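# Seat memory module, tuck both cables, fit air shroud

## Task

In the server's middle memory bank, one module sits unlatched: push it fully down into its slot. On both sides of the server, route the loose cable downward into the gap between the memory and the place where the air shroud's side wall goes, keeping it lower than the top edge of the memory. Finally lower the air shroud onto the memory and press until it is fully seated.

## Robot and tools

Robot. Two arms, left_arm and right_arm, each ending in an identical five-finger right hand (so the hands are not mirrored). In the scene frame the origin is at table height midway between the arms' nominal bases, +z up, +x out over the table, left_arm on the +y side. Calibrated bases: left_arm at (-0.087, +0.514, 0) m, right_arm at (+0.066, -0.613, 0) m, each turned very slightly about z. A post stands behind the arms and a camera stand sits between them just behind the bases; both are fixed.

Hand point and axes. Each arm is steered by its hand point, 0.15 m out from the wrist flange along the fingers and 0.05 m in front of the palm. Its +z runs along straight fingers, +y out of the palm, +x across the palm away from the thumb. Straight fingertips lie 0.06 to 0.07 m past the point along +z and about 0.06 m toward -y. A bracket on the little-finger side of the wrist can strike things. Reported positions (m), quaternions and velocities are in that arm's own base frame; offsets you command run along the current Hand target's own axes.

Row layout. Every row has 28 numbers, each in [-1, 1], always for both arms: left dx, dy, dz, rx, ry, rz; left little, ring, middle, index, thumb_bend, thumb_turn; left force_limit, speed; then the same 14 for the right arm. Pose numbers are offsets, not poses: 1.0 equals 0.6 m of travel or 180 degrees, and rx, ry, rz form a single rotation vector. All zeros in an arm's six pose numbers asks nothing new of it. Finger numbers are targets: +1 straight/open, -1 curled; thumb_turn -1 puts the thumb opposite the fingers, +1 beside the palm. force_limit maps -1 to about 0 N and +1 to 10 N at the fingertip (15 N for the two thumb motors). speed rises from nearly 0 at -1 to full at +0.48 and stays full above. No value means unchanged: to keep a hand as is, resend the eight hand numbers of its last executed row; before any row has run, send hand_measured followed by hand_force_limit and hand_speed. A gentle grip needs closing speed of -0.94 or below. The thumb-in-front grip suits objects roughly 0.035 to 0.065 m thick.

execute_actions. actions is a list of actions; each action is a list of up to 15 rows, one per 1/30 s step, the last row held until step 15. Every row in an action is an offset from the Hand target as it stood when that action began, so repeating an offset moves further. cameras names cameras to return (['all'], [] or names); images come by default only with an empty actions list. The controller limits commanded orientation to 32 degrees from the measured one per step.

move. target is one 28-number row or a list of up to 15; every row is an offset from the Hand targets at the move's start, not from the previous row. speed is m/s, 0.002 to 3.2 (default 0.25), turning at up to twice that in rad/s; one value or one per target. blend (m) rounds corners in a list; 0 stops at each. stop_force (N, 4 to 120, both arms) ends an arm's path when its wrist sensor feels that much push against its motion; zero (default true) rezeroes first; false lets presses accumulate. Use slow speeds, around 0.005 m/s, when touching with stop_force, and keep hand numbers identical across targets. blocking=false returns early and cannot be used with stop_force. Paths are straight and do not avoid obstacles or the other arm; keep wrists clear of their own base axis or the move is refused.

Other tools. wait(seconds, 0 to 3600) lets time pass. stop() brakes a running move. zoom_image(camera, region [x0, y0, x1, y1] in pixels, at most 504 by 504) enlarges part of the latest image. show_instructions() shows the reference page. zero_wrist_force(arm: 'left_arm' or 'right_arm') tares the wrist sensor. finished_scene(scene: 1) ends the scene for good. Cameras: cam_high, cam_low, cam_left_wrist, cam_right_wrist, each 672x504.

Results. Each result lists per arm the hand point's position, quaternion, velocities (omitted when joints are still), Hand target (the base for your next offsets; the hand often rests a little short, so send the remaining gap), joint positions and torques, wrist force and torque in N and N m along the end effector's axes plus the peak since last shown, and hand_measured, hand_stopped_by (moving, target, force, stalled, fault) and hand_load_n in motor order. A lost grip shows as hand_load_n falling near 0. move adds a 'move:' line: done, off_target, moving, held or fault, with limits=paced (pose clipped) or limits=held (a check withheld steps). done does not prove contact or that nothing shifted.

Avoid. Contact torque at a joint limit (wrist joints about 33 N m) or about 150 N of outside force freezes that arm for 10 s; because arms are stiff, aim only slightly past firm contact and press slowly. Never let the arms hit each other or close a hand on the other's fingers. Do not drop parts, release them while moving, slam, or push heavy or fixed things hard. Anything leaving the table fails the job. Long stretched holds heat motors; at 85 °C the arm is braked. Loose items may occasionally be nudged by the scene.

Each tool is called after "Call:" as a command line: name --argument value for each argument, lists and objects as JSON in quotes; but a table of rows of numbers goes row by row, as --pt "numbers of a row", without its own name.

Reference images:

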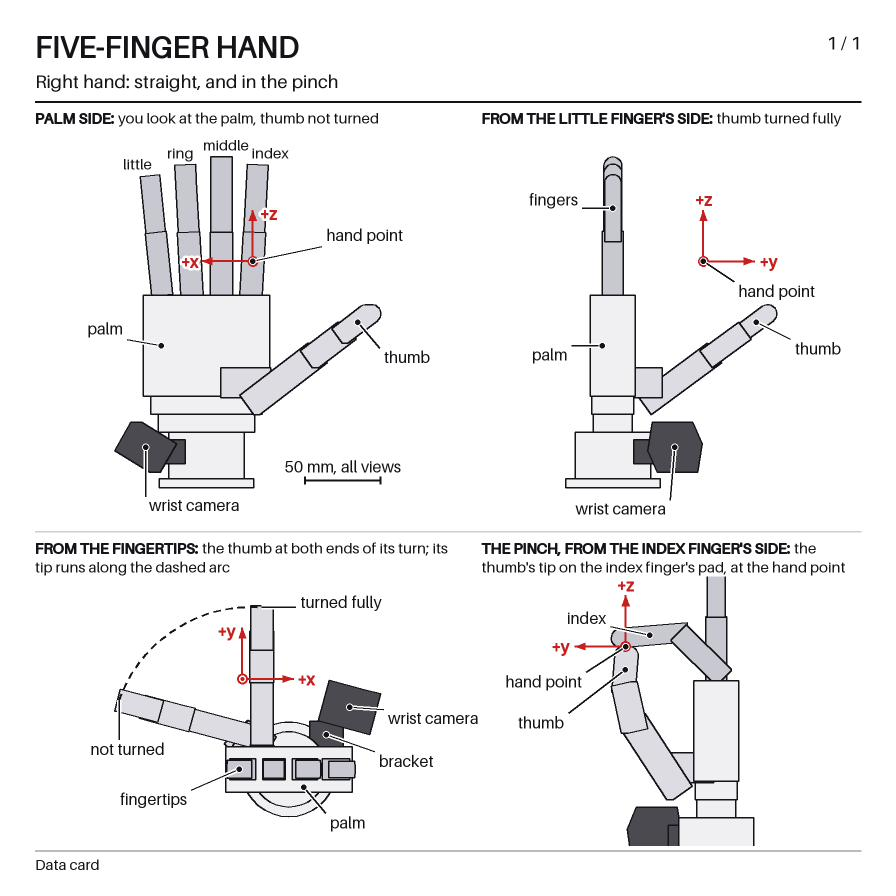

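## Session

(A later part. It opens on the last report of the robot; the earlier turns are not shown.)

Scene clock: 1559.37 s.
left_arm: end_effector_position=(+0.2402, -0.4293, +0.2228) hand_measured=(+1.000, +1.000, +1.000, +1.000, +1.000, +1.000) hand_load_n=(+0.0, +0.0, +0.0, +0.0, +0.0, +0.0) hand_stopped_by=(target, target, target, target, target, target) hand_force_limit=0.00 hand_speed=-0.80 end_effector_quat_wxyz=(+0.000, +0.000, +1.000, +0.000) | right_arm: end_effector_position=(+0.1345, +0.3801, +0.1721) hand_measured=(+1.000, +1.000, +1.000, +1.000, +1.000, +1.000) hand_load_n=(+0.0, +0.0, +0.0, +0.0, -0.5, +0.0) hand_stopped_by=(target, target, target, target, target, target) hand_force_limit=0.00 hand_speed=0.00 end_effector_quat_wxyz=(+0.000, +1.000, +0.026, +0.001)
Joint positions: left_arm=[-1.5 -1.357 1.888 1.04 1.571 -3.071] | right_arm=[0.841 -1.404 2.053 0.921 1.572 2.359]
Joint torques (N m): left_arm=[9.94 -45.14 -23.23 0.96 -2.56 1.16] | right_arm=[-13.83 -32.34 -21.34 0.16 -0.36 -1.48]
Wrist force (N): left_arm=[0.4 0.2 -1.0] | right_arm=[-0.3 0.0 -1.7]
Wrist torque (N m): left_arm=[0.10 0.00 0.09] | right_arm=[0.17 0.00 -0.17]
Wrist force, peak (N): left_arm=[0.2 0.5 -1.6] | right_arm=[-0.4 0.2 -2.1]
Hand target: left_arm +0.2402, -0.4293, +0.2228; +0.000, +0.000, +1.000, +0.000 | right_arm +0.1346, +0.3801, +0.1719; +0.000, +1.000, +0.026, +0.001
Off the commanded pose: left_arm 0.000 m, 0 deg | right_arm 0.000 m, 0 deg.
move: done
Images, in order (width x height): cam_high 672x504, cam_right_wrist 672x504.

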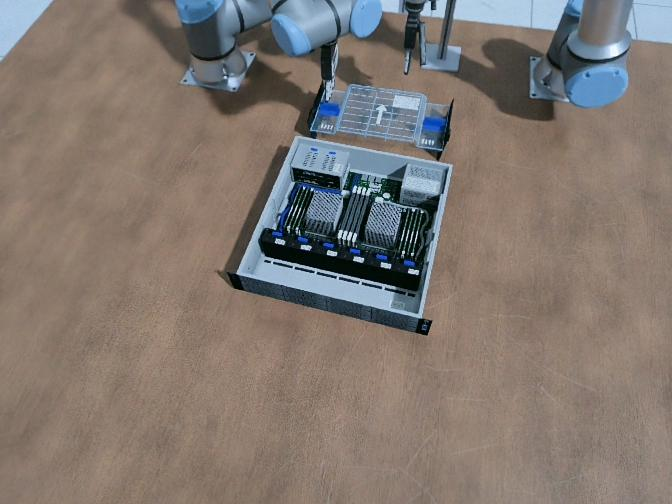

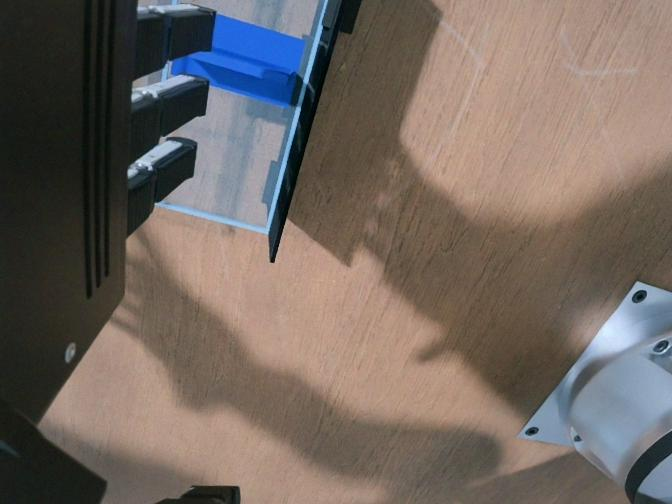

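Call:
move --target '[0,0,0,0,0,0,1,1,1,1,1,1,0,-0.8,0.0025,0,0.02,0,0,0,1,1,1,1,1,1,0,0]' --speed 0.02 --stop_force 4 --cameras '["cam_right_wrist","cam_high"]'

Call:
zoom_image --camera "cam_right_wrist" --region '[120, 0, 330, 210]'

Call:
zoom_image --camera "cam_high" --region '[290, 60, 370, 140]'

Scene clock: 1569.60 s.
left_arm: end_effector_position=(+0.2402, -0.4293, +0.2228) hand_measured=(+1.000, +1.000, +1.000, +1.000, +1.000, +1.000) hand_load_n=(+0.0, -0.5, +0.0, +0.0, +0.0, +0.0) hand_stopped_by=(target, target, target, target, target, target) hand_force_limit=0.00 hand_speed=-0.80 end_effector_quat_wxyz=(+0.000, +0.000, +1.000, +0.000) | right_arm: end_effector_position=(+0.1361, +0.3802, +0.1599) hand_measured=(+1.000, +1.000, +1.000, +1.000, +1.000, +1.000) hand_load_n=(+0.0, -0.5, +0.0, +0.0, +0.0, +0.0) hand_stopped_by=(target, target, target, target, target, target) hand_force_limit=0.00 hand_speed=0.00 end_effector_quat_wxyz=(+0.000, +1.000, +0.026, +0.001)
Joint positions: left_arm=[-1.5 -1.357 1.888 1.04 1.571 -3.071] | right_arm=[0.838 -1.389 2.062 0.897 1.572 2.356]
Joint torques (N m): left_arm=[10.6 -45.43 -24.04 1.05 -2.82 1.16] | right_arm=[-17.92 -31.71 -20.82 0.39 -1.11 -1.13]
Wrist force (N): left_arm=[-0.3 0.1 -0.8] | right_arm=[-0.5 0.0 -1.3]
Wrist torque (N m): left_arm=[0.07 0.08 0.05] | right_arm=[0.15 0.02 -0.17]
Wrist force, peak (N): left_arm=[-0.5 0.4 -1.7] | right_arm=[-0.7 0.2 -1.8]
Hand target: left_arm +0.2402, -0.4293, +0.2228; +0.000, +0.000, +1.000, +0.000 | right_arm +0.1361, +0.3802, +0.1599; +0.000, +1.000, +0.026, +0.001
Off the commanded pose: left_arm 0.000 m, 0 deg | right_arm 0.000 m, 0 deg.
move: done
Images, in order (width x height): cam_high 672x504, cam_right_wrist 672x504.

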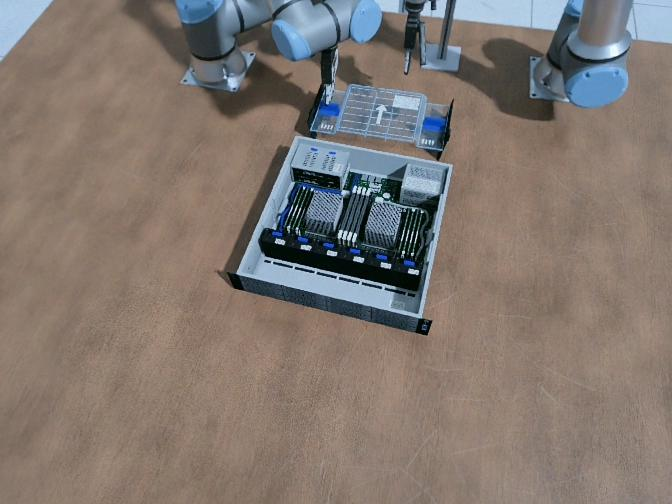

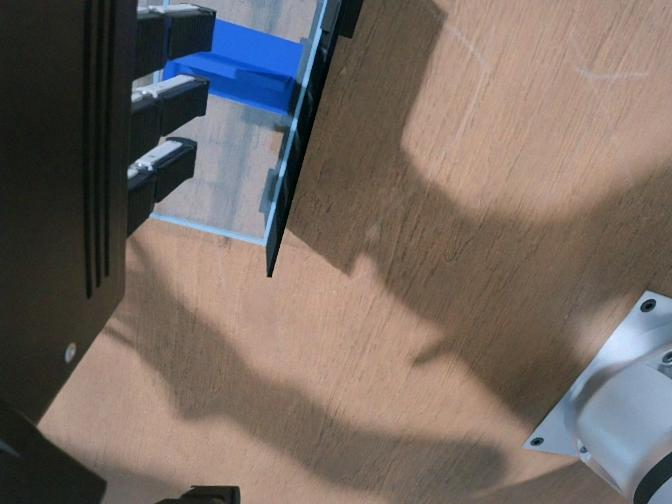

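Scaled by 2.400 from the camera's image (finer frame: 960x720).

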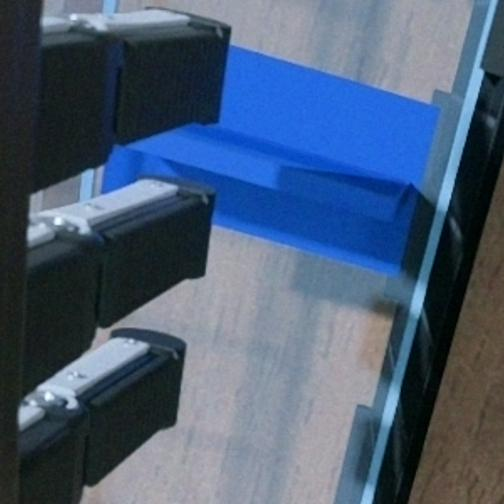

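Scaled by 6.300 from the camera's image (finer frame: 960x720).

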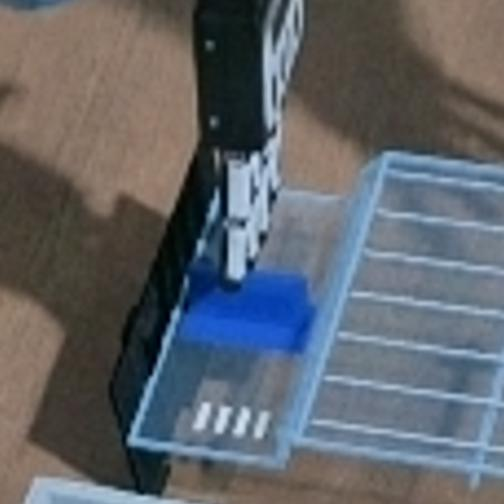

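Call:
move --target '[0,0,0,0,0,0,1,1,1,1,1,1,0,-0.8,-0.0042,0,0.0117,0,0,0,1,1,1,1,1,1,0,0]' --speed 0.02 --stop_force 4 --cameras '["cam_right_wrist","cam_high"]'

Call:
zoom_image --camera "cam_right_wrist" --region '[120, 0, 330, 210]'

Call:
zoom_image --camera "cam_high" --region '[290, 60, 370, 140]'

Scene clock: 1630.13 s.
left_arm: end_effector_position=(+0.2402, -0.4293, +0.2228) hand_measured=(+1.000, +1.000, +1.000, +1.000, +1.000, +1.000) hand_load_n=(+0.0, +0.0, +0.0, +0.0, +0.0, +0.0) hand_stopped_by=(target, target, target, target, target, target) hand_force_limit=0.00 hand_speed=-0.80 end_effector_quat_wxyz=(+0.000, +0.000, +1.000, +0.000) | right_arm: end_effector_position=(+0.1336, +0.3801, +0.1529) hand_measured=(+1.000, +1.000, +1.000, +1.000, +1.000, +1.000) hand_load_n=(+0.0, +0.0, +0.0, +0.0, -0.5, +0.0) hand_stopped_by=(target, target, target, target, target, target) hand_force_limit=0.00 hand_speed=0.00 end_effector_quat_wxyz=(+0.000, +1.000, +0.026, +0.001)
Joint positions: left_arm=[-1.5 -1.357 1.888 1.04 1.571 -3.071] | right_arm=[0.842 -1.383 2.069 0.883 1.572 2.36]
Joint torques (N m): left_arm=[11.1 -43.41 -24.26 0.85 -2.82 1.14] | right_arm=[12.91 -32.68 -19.57 -0.05 -0.5 1.6]
Wrist force (N): left_arm=[0.0 0.7 -1.1] | right_arm=[-0.3 0.1 -1.3]
Wrist torque (N m): left_arm=[0.18 0.06 0.09] | right_arm=[0.17 0.00 -0.16]
Wrist force, peak (N): left_arm=[-0.1 0.2 -1.8] | right_arm=[-0.7 0.5 -1.8]
Hand target: left_arm +0.2402, -0.4293, +0.2228; +0.000, +0.000, +1.000, +0.000 | right_arm +0.1336, +0.3801, +0.1529; +0.000, +1.000, +0.026, +0.001
Off the commanded pose: left_arm 0.000 m, 0 deg | right_arm 0.000 m, 0 deg.
move: done
Images, in order (width x height): cam_high 672x504, cam_right_wrist 672x504.

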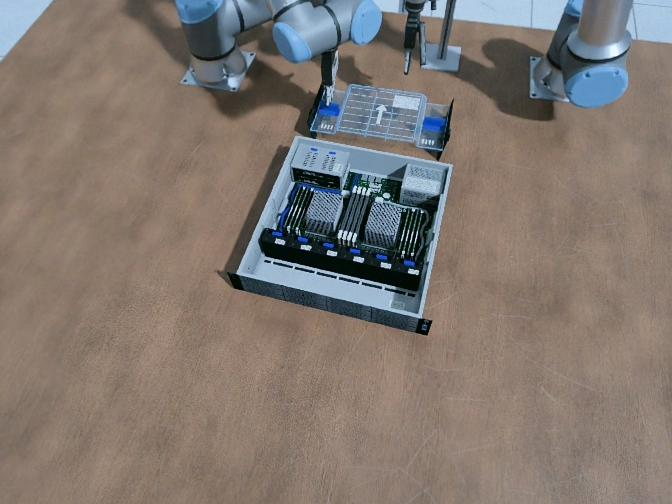

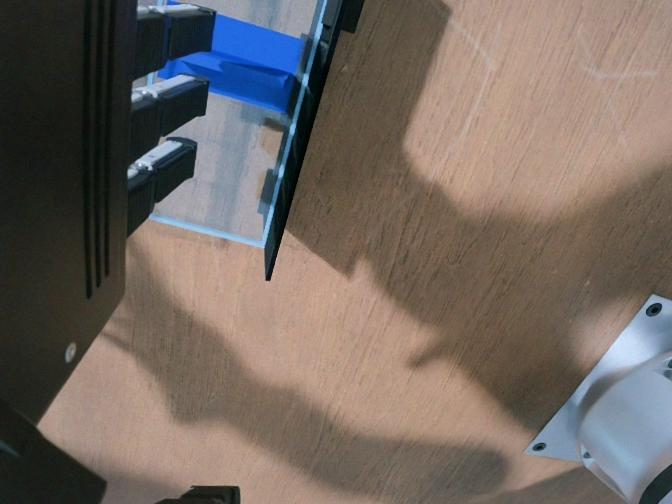

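Scaled by 2.400 from the camera's image (finer frame: 960x720).

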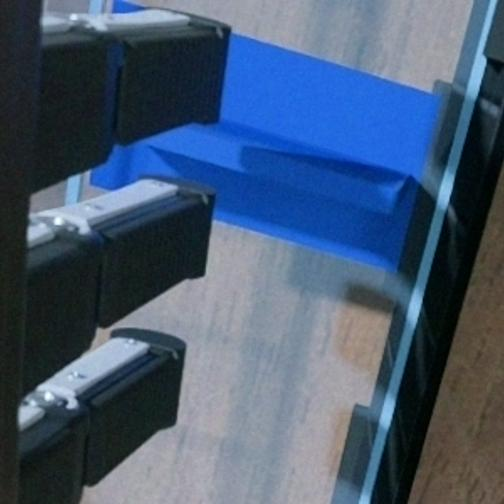

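Scaled by 6.300 from the camera's image (finer frame: 960x720).

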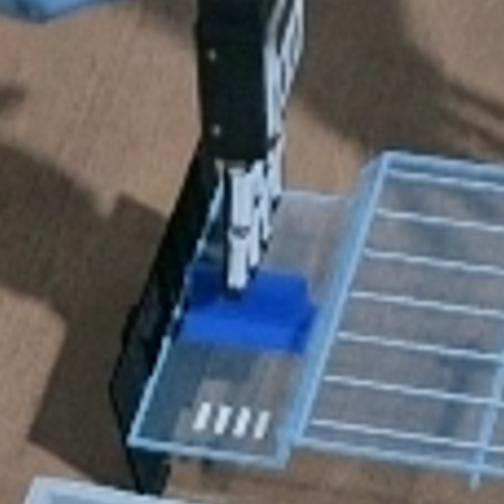

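Call:
move --target '[0,0,0,0,0,0,1,1,1,1,1,1,0,-0.8,-0.001,0,0.0217,0,0,0,1,1,1,1,1,1,0,0]' --speed 0.015 --stop_force 4 --cameras '["cam_right_wrist","cam_high"]'

Call:
zoom_image --camera "cam_right_wrist" --region '[120, 0, 330, 210]'

Call:
zoom_image --camera "cam_high" --region '[290, 60, 370, 140]'

Scene clock: 1643.17 s.
left_arm: end_effector_position=(+0.2402, -0.4293, +0.2228) hand_measured=(+1.000, +1.000, +1.000, +1.000, +1.000, +1.000) hand_load_n=(+0.0, +0.0, +0.0, +0.0, -0.5, +0.0) hand_stopped_by=(target, target, target, target, target, target) hand_force_limit=0.00 hand_speed=-0.80 end_effector_quat_wxyz=(+0.000, +0.000, +1.000, +0.000) | right_arm: end_effector_position=(+0.1330, +0.3800, +0.1399) hand_measured=(+1.000, +1.000, +1.000, +1.000, +1.000, +1.000) hand_load_n=(+0.0, +0.0, +0.0, +0.0, +0.0, +0.0) hand_stopped_by=(target, target, target, target, target, target) hand_force_limit=0.00 hand_speed=0.00 end_effector_quat_wxyz=(+0.000, +1.000, +0.026, +0.001)
Joint positions: left_arm=[-1.5 -1.357 1.888 1.04 1.571 -3.071] | right_arm=[0.843 -1.367 2.08 0.858 1.572 2.361]
Joint torques (N m): left_arm=[10.67 -42.85 -23.38 1.3 -2.7 1.48] | right_arm=[14.2 -31 -18.7 -0.18 1.22 1.51]
Wrist force (N): left_arm=[-0.2 0.6 -1.2] | right_arm=[-0.4 0.1 -1.1]
Wrist torque (N m): left_arm=[0.16 0.09 0.08] | right_arm=[0.15 0.01 -0.17]
Wrist force, peak (N): left_arm=[0.1 0.2 -1.9] | right_arm=[-0.6 -0.2 -2.0]
Hand target: left_arm +0.2402, -0.4293, +0.2228; +0.000, +0.000, +1.000, +0.000 | right_arm +0.1330, +0.3800, +0.1399; +0.000, +1.000, +0.026, +0.001
Off the commanded pose: left_arm 0.000 m, 0 deg | right_arm 0.000 m, 0 deg.
move: done
Images, in order (width x height): cam_high 672x504, cam_right_wrist 672x504.

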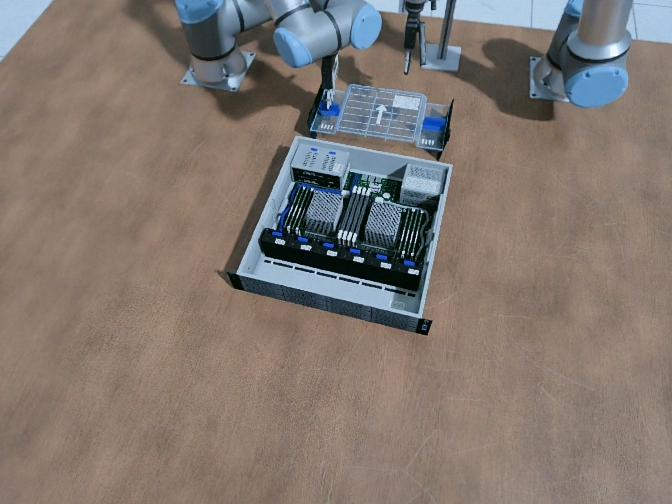

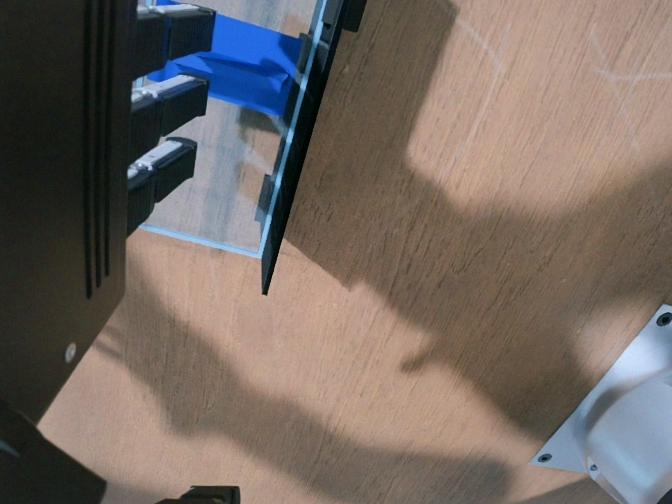

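Scaled by 2.400 from the camera's image (finer frame: 960x720).

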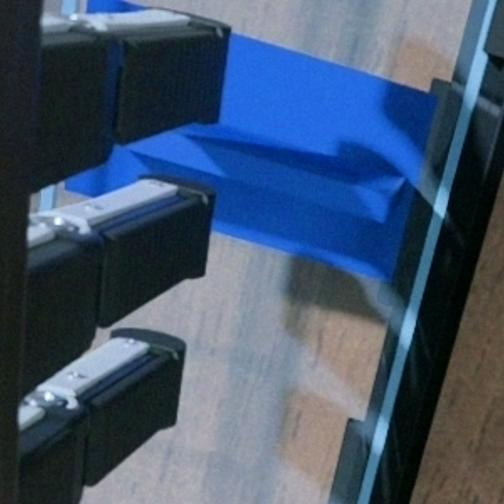

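Scaled by 6.300 from the camera's image (finer frame: 960x720).

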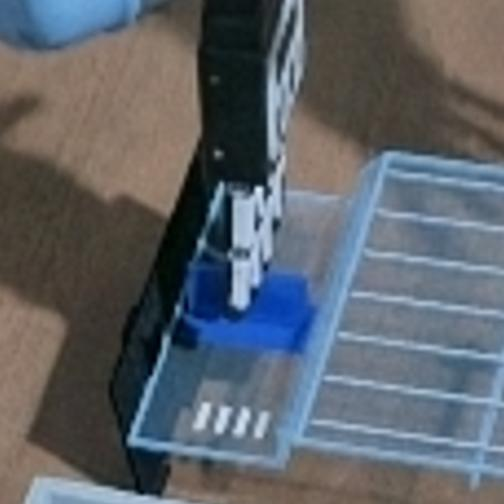

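Call:
move --target '[0,0,0,0,0,0,1,1,1,1,1,1,0,-0.8,0,0,0.025,0,0,0,1,1,1,1,1,1,0,0]' --speed 0.015 --stop_force 4 --cameras '["cam_right_wrist","cam_high"]'

Call:
zoom_image --camera "cam_right_wrist" --region '[120, 0, 330, 210]'

Call:
zoom_image --camera "cam_high" --region '[290, 60, 370, 140]'

Scene clock: 1655.23 s.
left_arm: end_effector_position=(+0.2402, -0.4293, +0.2228) hand_measured=(+1.000, +1.000, +1.000, +1.000, +1.000, +1.000) hand_load_n=(+0.0, +0.5, +0.0, +0.0, +0.0, +0.0) hand_stopped_by=(target, target, target, target, target, target) hand_force_limit=0.00 hand_speed=-0.80 end_effector_quat_wxyz=(+0.000, +0.000, +1.000, +0.000) | right_arm: end_effector_position=(+0.1330, +0.3800, +0.1249) hand_measured=(+1.000, +1.000, +1.000, +1.000, +1.000, +1.000) hand_load_n=(+0.0, +0.0, +0.0, +0.0, +0.0, +0.0) hand_stopped_by=(target, target, target, target, target, target) hand_force_limit=0.00 hand_speed=0.00 end_effector_quat_wxyz=(+0.000, +1.000, +0.026, +0.001)
Joint positions: left_arm=[-1.5 -1.357 1.888 1.04 1.571 -3.071] | right_arm=[0.843 -1.349 2.09 0.828 1.572 2.361]
Joint torques (N m): left_arm=[11.68 -45.53 -22.9 1.52 -2.18 1.15] | right_arm=[-11.41 -32.44 -18.56 0.15 0.93 -1]
Wrist force (N): left_arm=[0.4 0.1 -1.1] | right_arm=[-0.4 0.3 -1.5]
Wrist torque (N m): left_arm=[0.08 0.00 0.09] | right_arm=[0.21 0.03 -0.17]
Wrist force, peak (N): left_arm=[0.0 0.6 -1.7] | right_arm=[-0.5 0.3 -2.0]
Hand target: left_arm +0.2402, -0.4293, +0.2228; +0.000, +0.000, +1.000, +0.000 | right_arm +0.1330, +0.3800, +0.1249; +0.000, +1.000, +0.026, +0.001
Off the commanded pose: left_arm 0.000 m, 0 deg | right_arm 0.000 m, 0 deg.
move: done
Images, in order (width x height): cam_high 672x504, cam_right_wrist 672x504.

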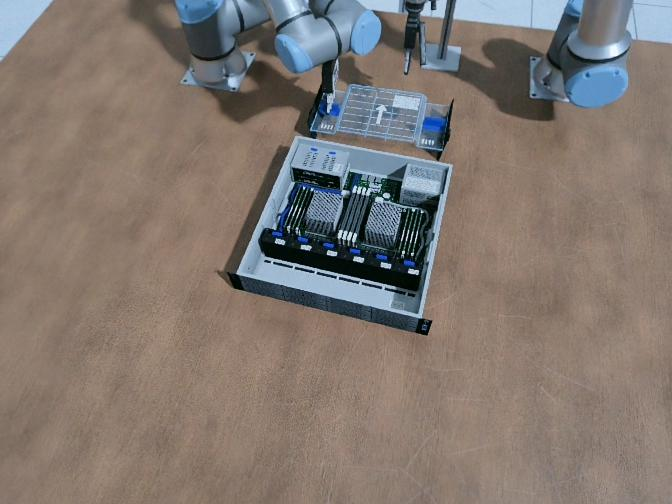

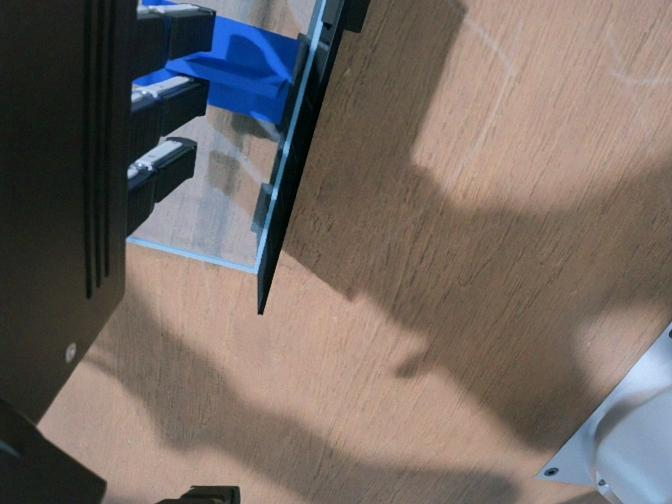

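Scaled by 2.400 from the camera's image (finer frame: 960x720).

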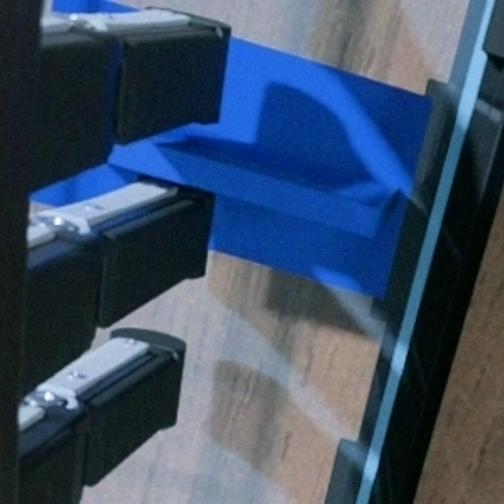

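Scaled by 6.300 from the camera's image (finer frame: 960x720).

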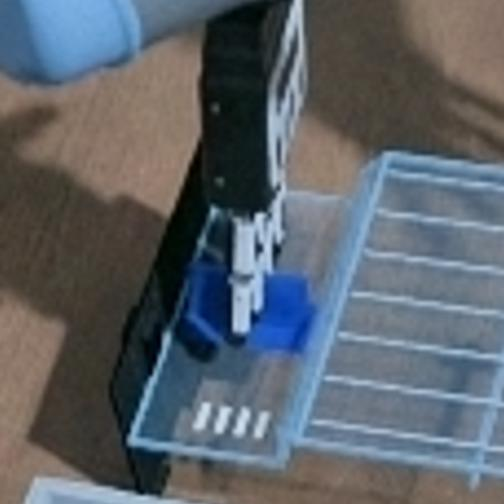

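Call:
move --pt "0 0 0 0 0 0 1 1 1 1 1 1 0 -0.8 -0.0045 0 0 0 0 0 1 1 1 1 1 1 0 0" --pt "0 0 0 0 0 0 1 1 1 1 1 1 0 -0.8 -0.0045 0 0.025 0 0 0 1 1 1 1 1 1 0 0" --speed 0.01 --stop_force 4 --cameras '["cam_right_wrist","cam_high"]'

Call:
zoom_image --camera "cam_right_wrist" --region '[120, 0, 330, 210]'

Call:
zoom_image --camera "cam_high" --region '[290, 60, 370, 140]'

Scene clock: 1672.83 s.
left_arm: end_effector_position=(+0.2402, -0.4293, +0.2228) hand_measured=(+1.000, +1.000, +1.000, +1.000, +1.000, +1.000) hand_load_n=(+0.0, +0.0, +0.0, +0.0, +0.0, +0.0) hand_stopped_by=(target, target, target, target, target, target) hand_force_limit=0.00 hand_speed=-0.80 end_effector_quat_wxyz=(+0.000, +0.000, +1.000, +0.000) | right_arm: end_effector_position=(+0.1303, +0.3799, +0.1159) hand_measured=(+1.000, +1.000, +1.000, +1.000, +1.000, +1.000) hand_load_n=(+0.0, +0.0, +0.0, +0.0, +0.0, +0.0) hand_stopped_by=(target, target, target, target, target, target) hand_force_limit=0.00 hand_speed=0.00 end_effector_quat_wxyz=(+0.000, +1.000, +0.026, +0.001)
Joint positions: left_arm=[-1.5 -1.357 1.888 1.04 1.571 -3.071] | right_arm=[0.848 -1.339 2.099 0.81 1.572 2.366]
Joint torques (N m): left_arm=[10.65 -43.1 -23.89 1.12 -2.14 1.08] | right_arm=[13.99 -59.19 -30.23 8.95 1.33 2.84]
Wrist force (N): left_arm=[-0.3 0.1 -1.1] | right_arm=[1.5 0.2 -6.5]
Wrist torque (N m): left_arm=[0.09 0.10 0.06] | right_arm=[0.50 0.17 -0.06]
Wrist force, peak (N): left_arm=[0.2 0.2 -1.7] | right_arm=[1.3 -0.2 -16.5]
Hand target: left_arm +0.2402, -0.4293, +0.2228; +0.000, +0.000, +1.000, +0.000 | right_arm +0.1303, +0.3799, +0.1159; +0.000, +1.000, +0.026, +0.001 (not the last commanded pose)
Off the commanded pose: left_arm 0.000 m, 0 deg | right_arm 0.006 m, 0 deg.
move: contact (right_arm); path passed 1 of 2 targets
Images, in order (width x height): cam_high 672x504, cam_right_wrist 672x504.

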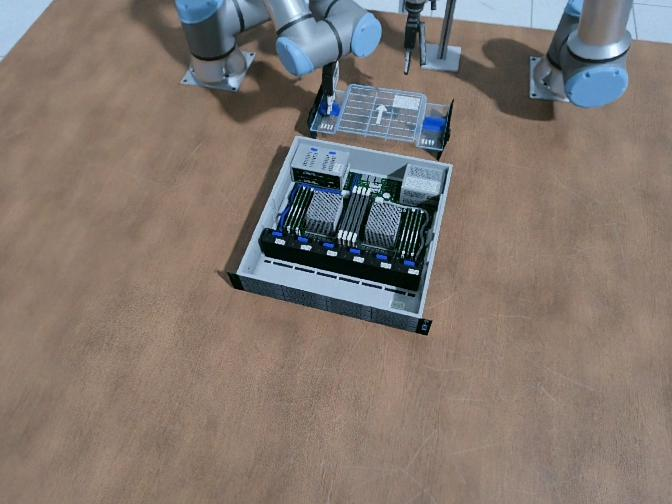

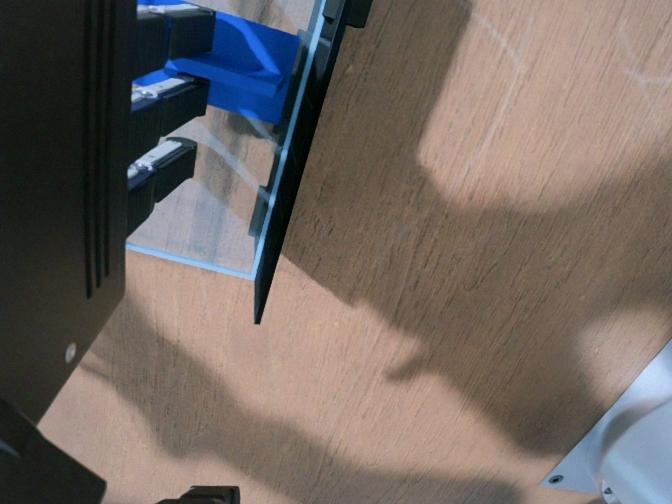

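Scaled by 2.400 from the camera's image (finer frame: 960x720).

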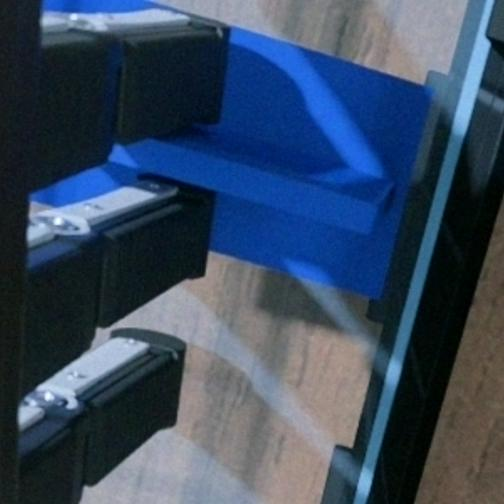

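Scaled by 6.300 from the camera's image (finer frame: 960x720).

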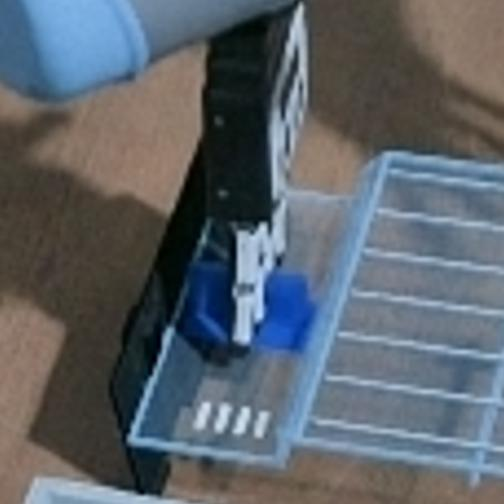

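Call:
execute_actions --actions '[]'

Scene clock: 1714.03 s.
left_arm: end_effector_position=(+0.2402, -0.4293, +0.2228) hand_measured=(+1.000, +1.000, +1.000, +1.000, +1.000, +1.000) hand_load_n=(+0.0, +0.0, +0.0, +0.0, +0.0, +0.0) hand_stopped_by=(target, target, target, target, target, target) hand_force_limit=0.00 hand_speed=-0.80 end_effector_quat_wxyz=(+0.000, +0.000, +1.000, +0.000) | right_arm: end_effector_position=(+0.1303, +0.3799, +0.1159) hand_measured=(+1.000, +1.000, +1.000, +1.000, +1.000, +1.000) hand_load_n=(+0.0, +0.0, +0.0, +0.0, +0.0, +0.0) hand_stopped_by=(target, target, target, target, target, target) hand_force_limit=0.00 hand_speed=0.00 end_effector_quat_wxyz=(+0.000, +1.000, +0.026, +0.001)
Joint positions: left_arm=[-1.5 -1.357 1.888 1.04 1.571 -3.071] | right_arm=[0.848 -1.339 2.099 0.81 1.572 2.366]
Joint velocities: within noise
Joint torques (N m): left_arm=[8.23 -43.35 -23.46 1.15 -2.51 1.1] | right_arm=[13.03 -58.02 -30.66 8.94 1.21 2.61]
Motor temperatures (°C): left_arm=[36 36 40 42 44 42] | right_arm=[36 35 39 43 45 42]
Wrist force (N): left_arm=[0.3 0.5 -1.0] | right_arm=[0.7 0.3 -6.6]
Wrist torque (N m): left_arm=[0.14 0.01 0.10] | right_arm=[0.51 0.27 -0.10]
Wrist force, peak (N): left_arm=[0.1 0.8 -1.5] | right_arm=[1.3 0.0 -7.0]
Hand target: left_arm +0.2402, -0.4293, +0.2228; +0.000, +0.000, +1.000, +0.000 | right_arm +0.1303, +0.3799, +0.1159; +0.000, +1.000, +0.026, +0.001 (not the last commanded pose)
Off the commanded pose: left_arm 0.000 m, 0 deg | right_arm 0.006 m, 0 deg.

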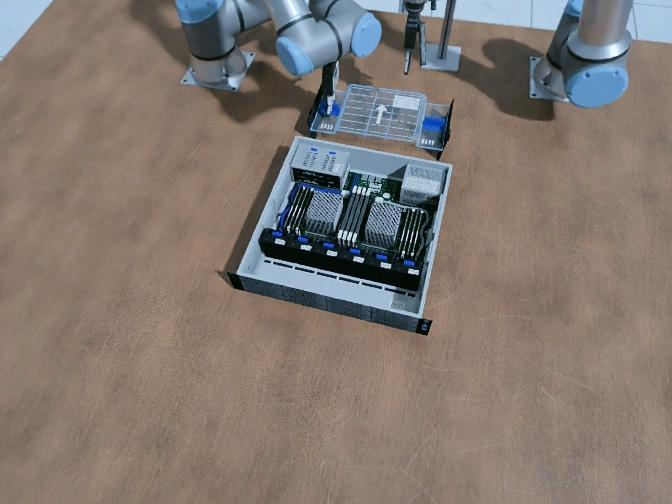

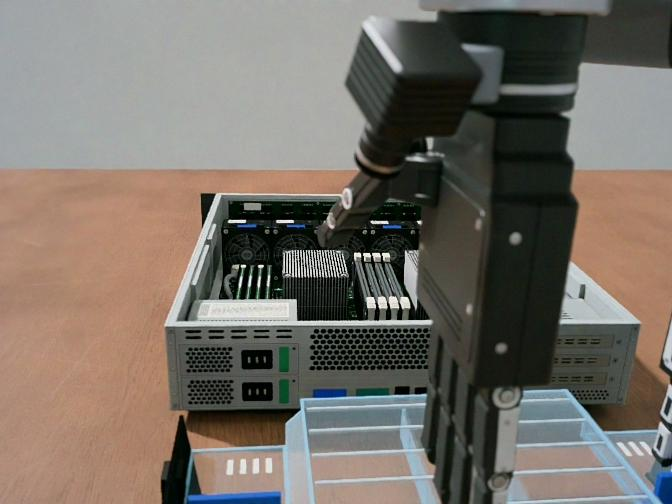

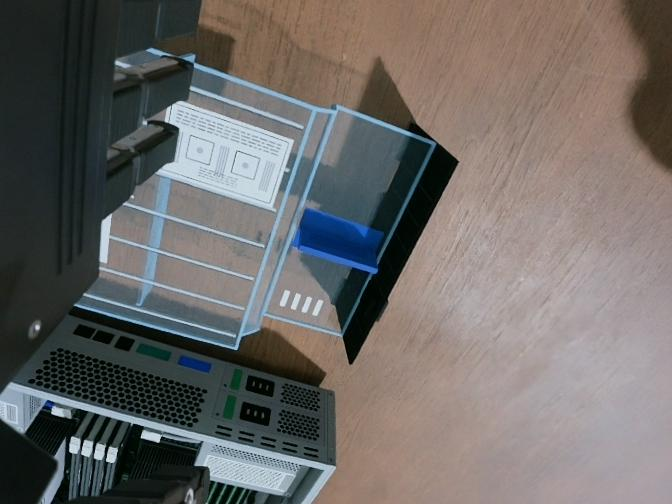

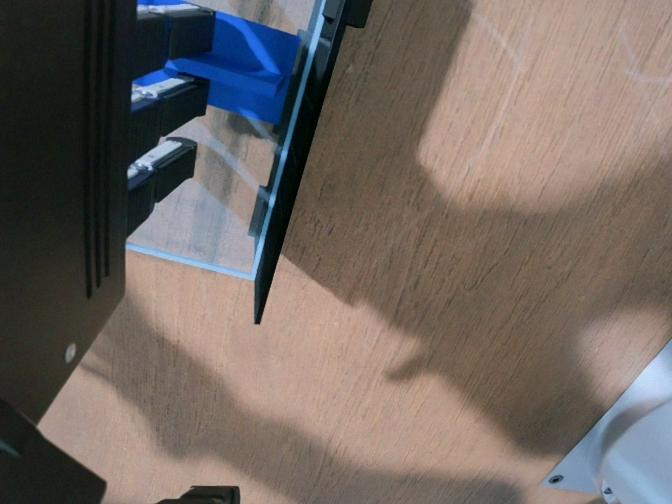

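Call:
zoom_image --camera "cam_right_wrist" --region '[120, 0, 380, 200]'

Call:
zoom_image --camera "cam_left_wrist" --region '[230, 80, 480, 380]'

Scaled by 1.938 from the camera's image (finer frame: 960x720).

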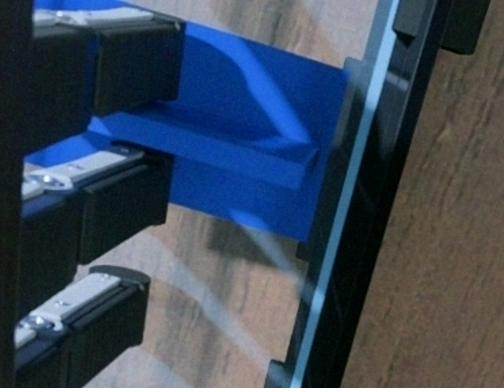

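Scaled by 1.680 from the camera's image (finer frame: 960x720).

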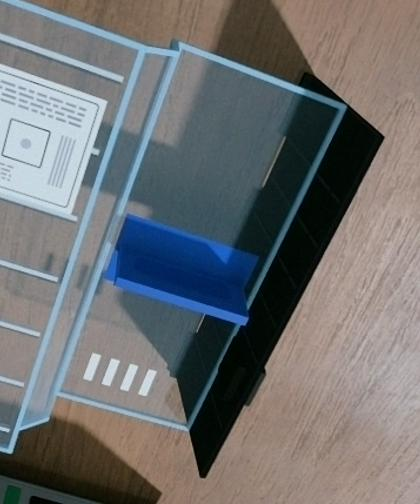

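Call:
move --target '[-0.194, 0.14, 0, 0, 0, 0.0194, 1,1,1,1,1,1,0,-0.8, 0,0,-0.0025,0,0,0,1,1,1,1,1,1,0,0]' --speed 0.15 --cameras '["cam_low","cam_left_wrist"]'

Scene clock: 1731.40 s.
left_arm: end_effector_position=(+0.3564, -0.3453, +0.2229) hand_measured=(+1.000, +1.000, +1.000, +1.000, +1.000, +1.000) hand_load_n=(+0.0, +0.0, +0.0, +0.0, +0.0, +0.0) hand_stopped_by=(target, target, target, target, target, target) hand_force_limit=0.00 hand_speed=-0.80 end_effector_quat_wxyz=(+0.000, +0.030, +1.000, +0.000) | right_arm: end_effector_position=(+0.1303, +0.3799, +0.1174) hand_measured=(+1.000, +1.000, +1.000, +1.000, +1.000, +1.000) hand_load_n=(+0.0, +0.0, +0.0, +0.0, +0.0, +0.0) hand_stopped_by=(target, target, target, target, target, target) hand_force_limit=0.00 hand_speed=0.00 end_effector_quat_wxyz=(+0.000, +1.000, +0.026, +0.001)
Joint positions: left_arm=[-1.241 -1.382 1.919 1.034 1.571 -2.752] | right_arm=[0.848 -1.341 2.098 0.813 1.572 2.366]
Joint torques (N m): left_arm=[8.48 -39.69 -44 8.17 3.15 2.27] | right_arm=[10.14 -58.78 -32.61 9.33 1.06 3.03]
Wrist force (N): left_arm=[0.2 0.4 -1.3] | right_arm=[-0.3 0.3 -1.3]
Wrist torque (N m): left_arm=[0.15 0.03 -0.03] | right_arm=[0.19 0.03 -0.17]
Wrist force, peak (N): left_arm=[-0.4 1.4 -1.3] | right_arm=[1.3 0.0 -7.0]
Hand target: left_arm +0.3565, -0.3452, +0.2229; +0.000, +0.030, +1.000, +0.000 | right_arm +0.1303, +0.3799, +0.1174; +0.000, +1.000, +0.026, +0.001
Off the commanded pose: left_arm 0.000 m, 0 deg | right_arm 0.000 m, 0 deg.
move: done

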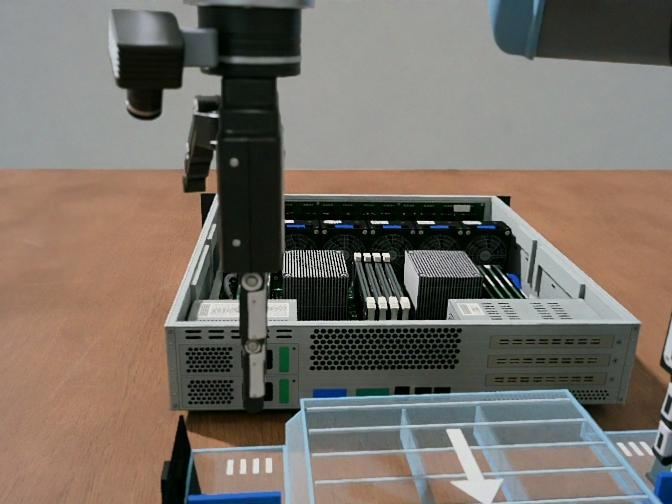

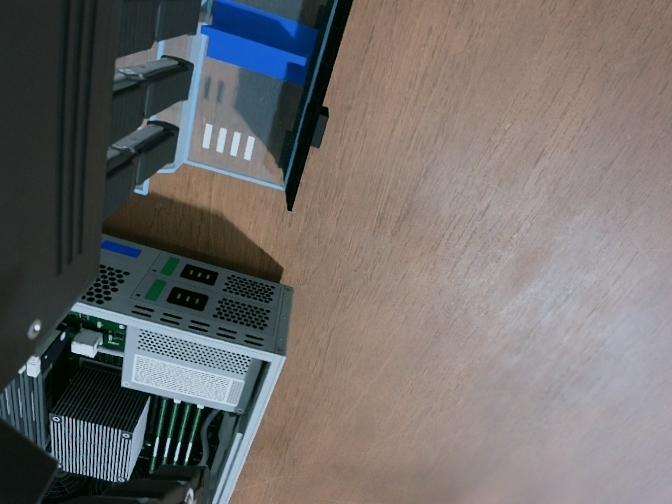

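Call:
zoom_image --camera "cam_left_wrist" --region '[110, 0, 370, 220]'

Scaled by 1.938 from the camera's image (finer frame: 960x720).

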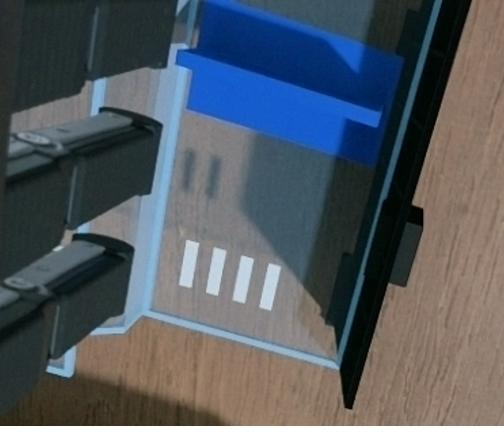

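Call:
execute_actions --actions '[]'

Call:
zoom_image --camera "cam_right_wrist" --region '[150, 0, 350, 150]'

Call:
zoom_image --camera "cam_low" --region '[150, 370, 350, 504]'

Scene clock: 1764.57 s.
left_arm: end_effector_position=(+0.3565, -0.3452, +0.2229) hand_measured=(+1.000, +1.000, +1.000, +1.000, +1.000, +1.000) hand_load_n=(+0.0, +0.0, +0.0, +0.0, +0.0, +0.0) hand_stopped_by=(target, target, target, target, target, target) hand_force_limit=0.00 hand_speed=-0.80 end_effector_quat_wxyz=(+0.000, +0.030, +1.000, +0.000) | right_arm: end_effector_position=(+0.1303, +0.3799, +0.1174) hand_measured=(+1.000, +1.000, +1.000, +1.000, +1.000, +1.000) hand_load_n=(+0.0, +0.0, +0.0, +0.0, +0.0, +0.0) hand_stopped_by=(target, target, target, target, target, target) hand_force_limit=0.00 hand_speed=0.00 end_effector_quat_wxyz=(+0.000, +1.000, +0.026, +0.001)
Joint positions: left_arm=[-1.241 -1.382 1.919 1.034 1.571 -2.751] | right_arm=[0.848 -1.341 2.098 0.813 1.572 2.366]
Joint velocities: within noise
Joint torques (N m): left_arm=[11.12 -42.11 -44.77 8.87 3.15 2.61] | right_arm=[14.41 -60.68 -32.4 9.38 1.09 3.21]
Motor temperatures (°C): left_arm=[36 36 40 42 44 42] | right_arm=[36 35 39 43 45 42]
Wrist force (N): left_arm=[0.2 0.0 -1.1] | right_arm=[-0.5 0.5 -1.3]
Wrist torque (N m): left_arm=[0.07 0.02 -0.05] | right_arm=[0.22 0.06 -0.17]
Wrist force, peak (N): left_arm=[-0.1 0.7 -1.6] | right_arm=[-0.9 0.7 -1.6]
Hand target: left_arm +0.3565, -0.3452, +0.2229; +0.000, +0.030, +1.000, +0.000 | right_arm +0.1303, +0.3799, +0.1174; +0.000, +1.000, +0.026, +0.001
Off the commanded pose: left_arm 0.000 m, 0 deg | right_arm 0.000 m, 0 deg.

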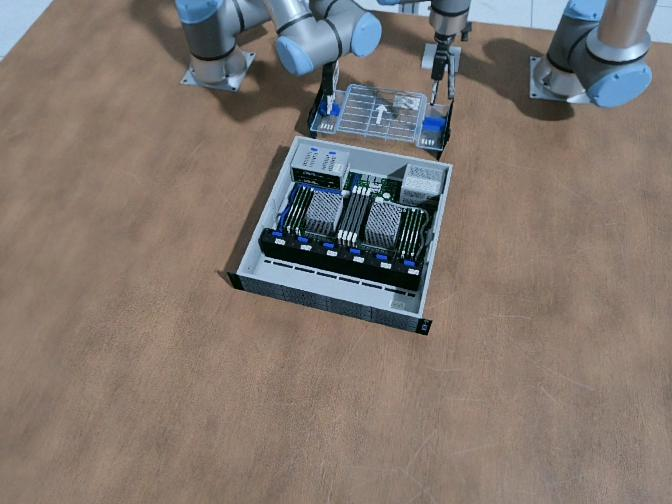

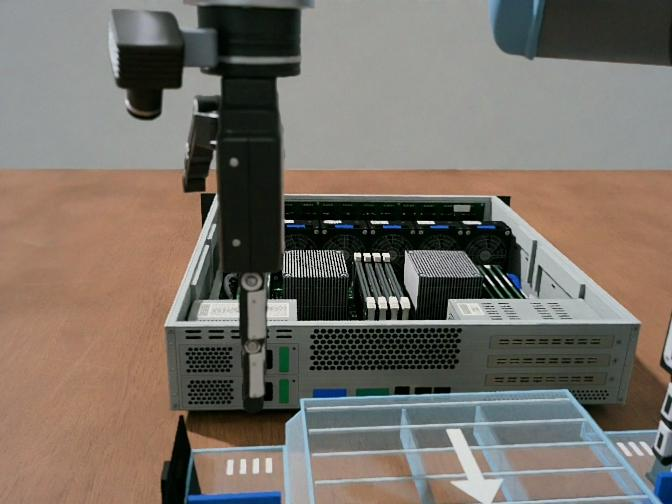

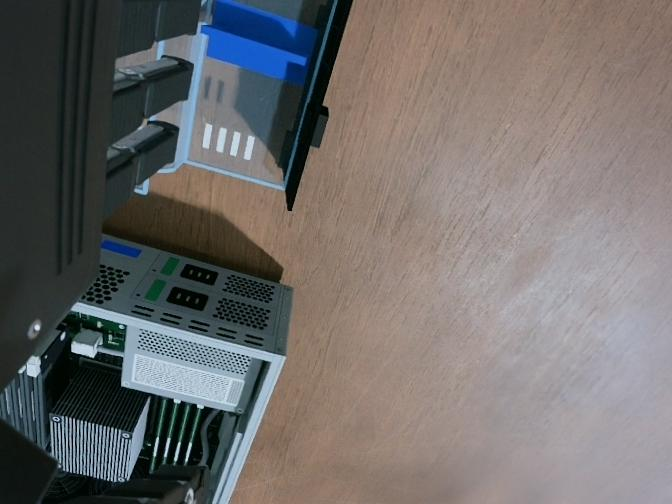

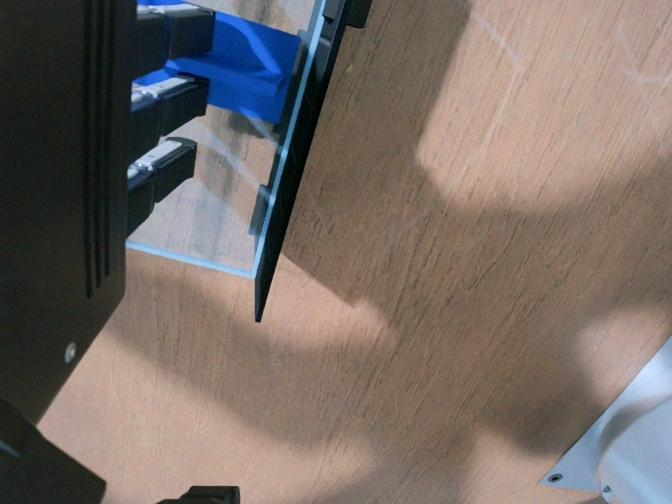

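Scaled by 2.520 from the camera's image (finer frame: 960x720).

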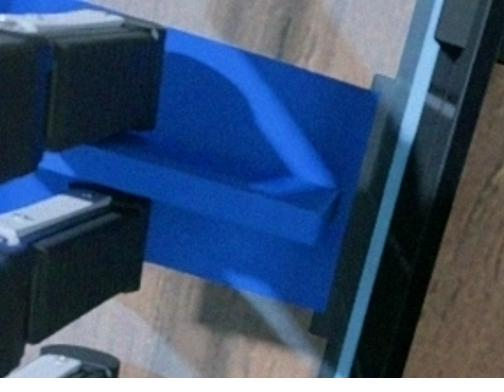

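Scaled by 2.520 from the camera's image (finer frame: 960x720).

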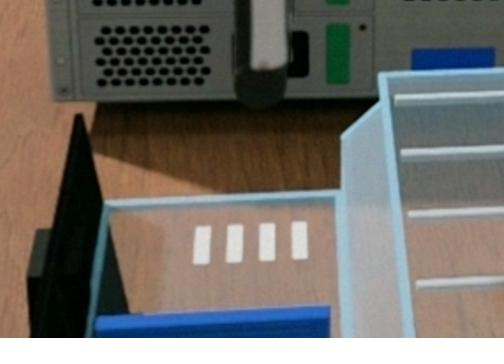

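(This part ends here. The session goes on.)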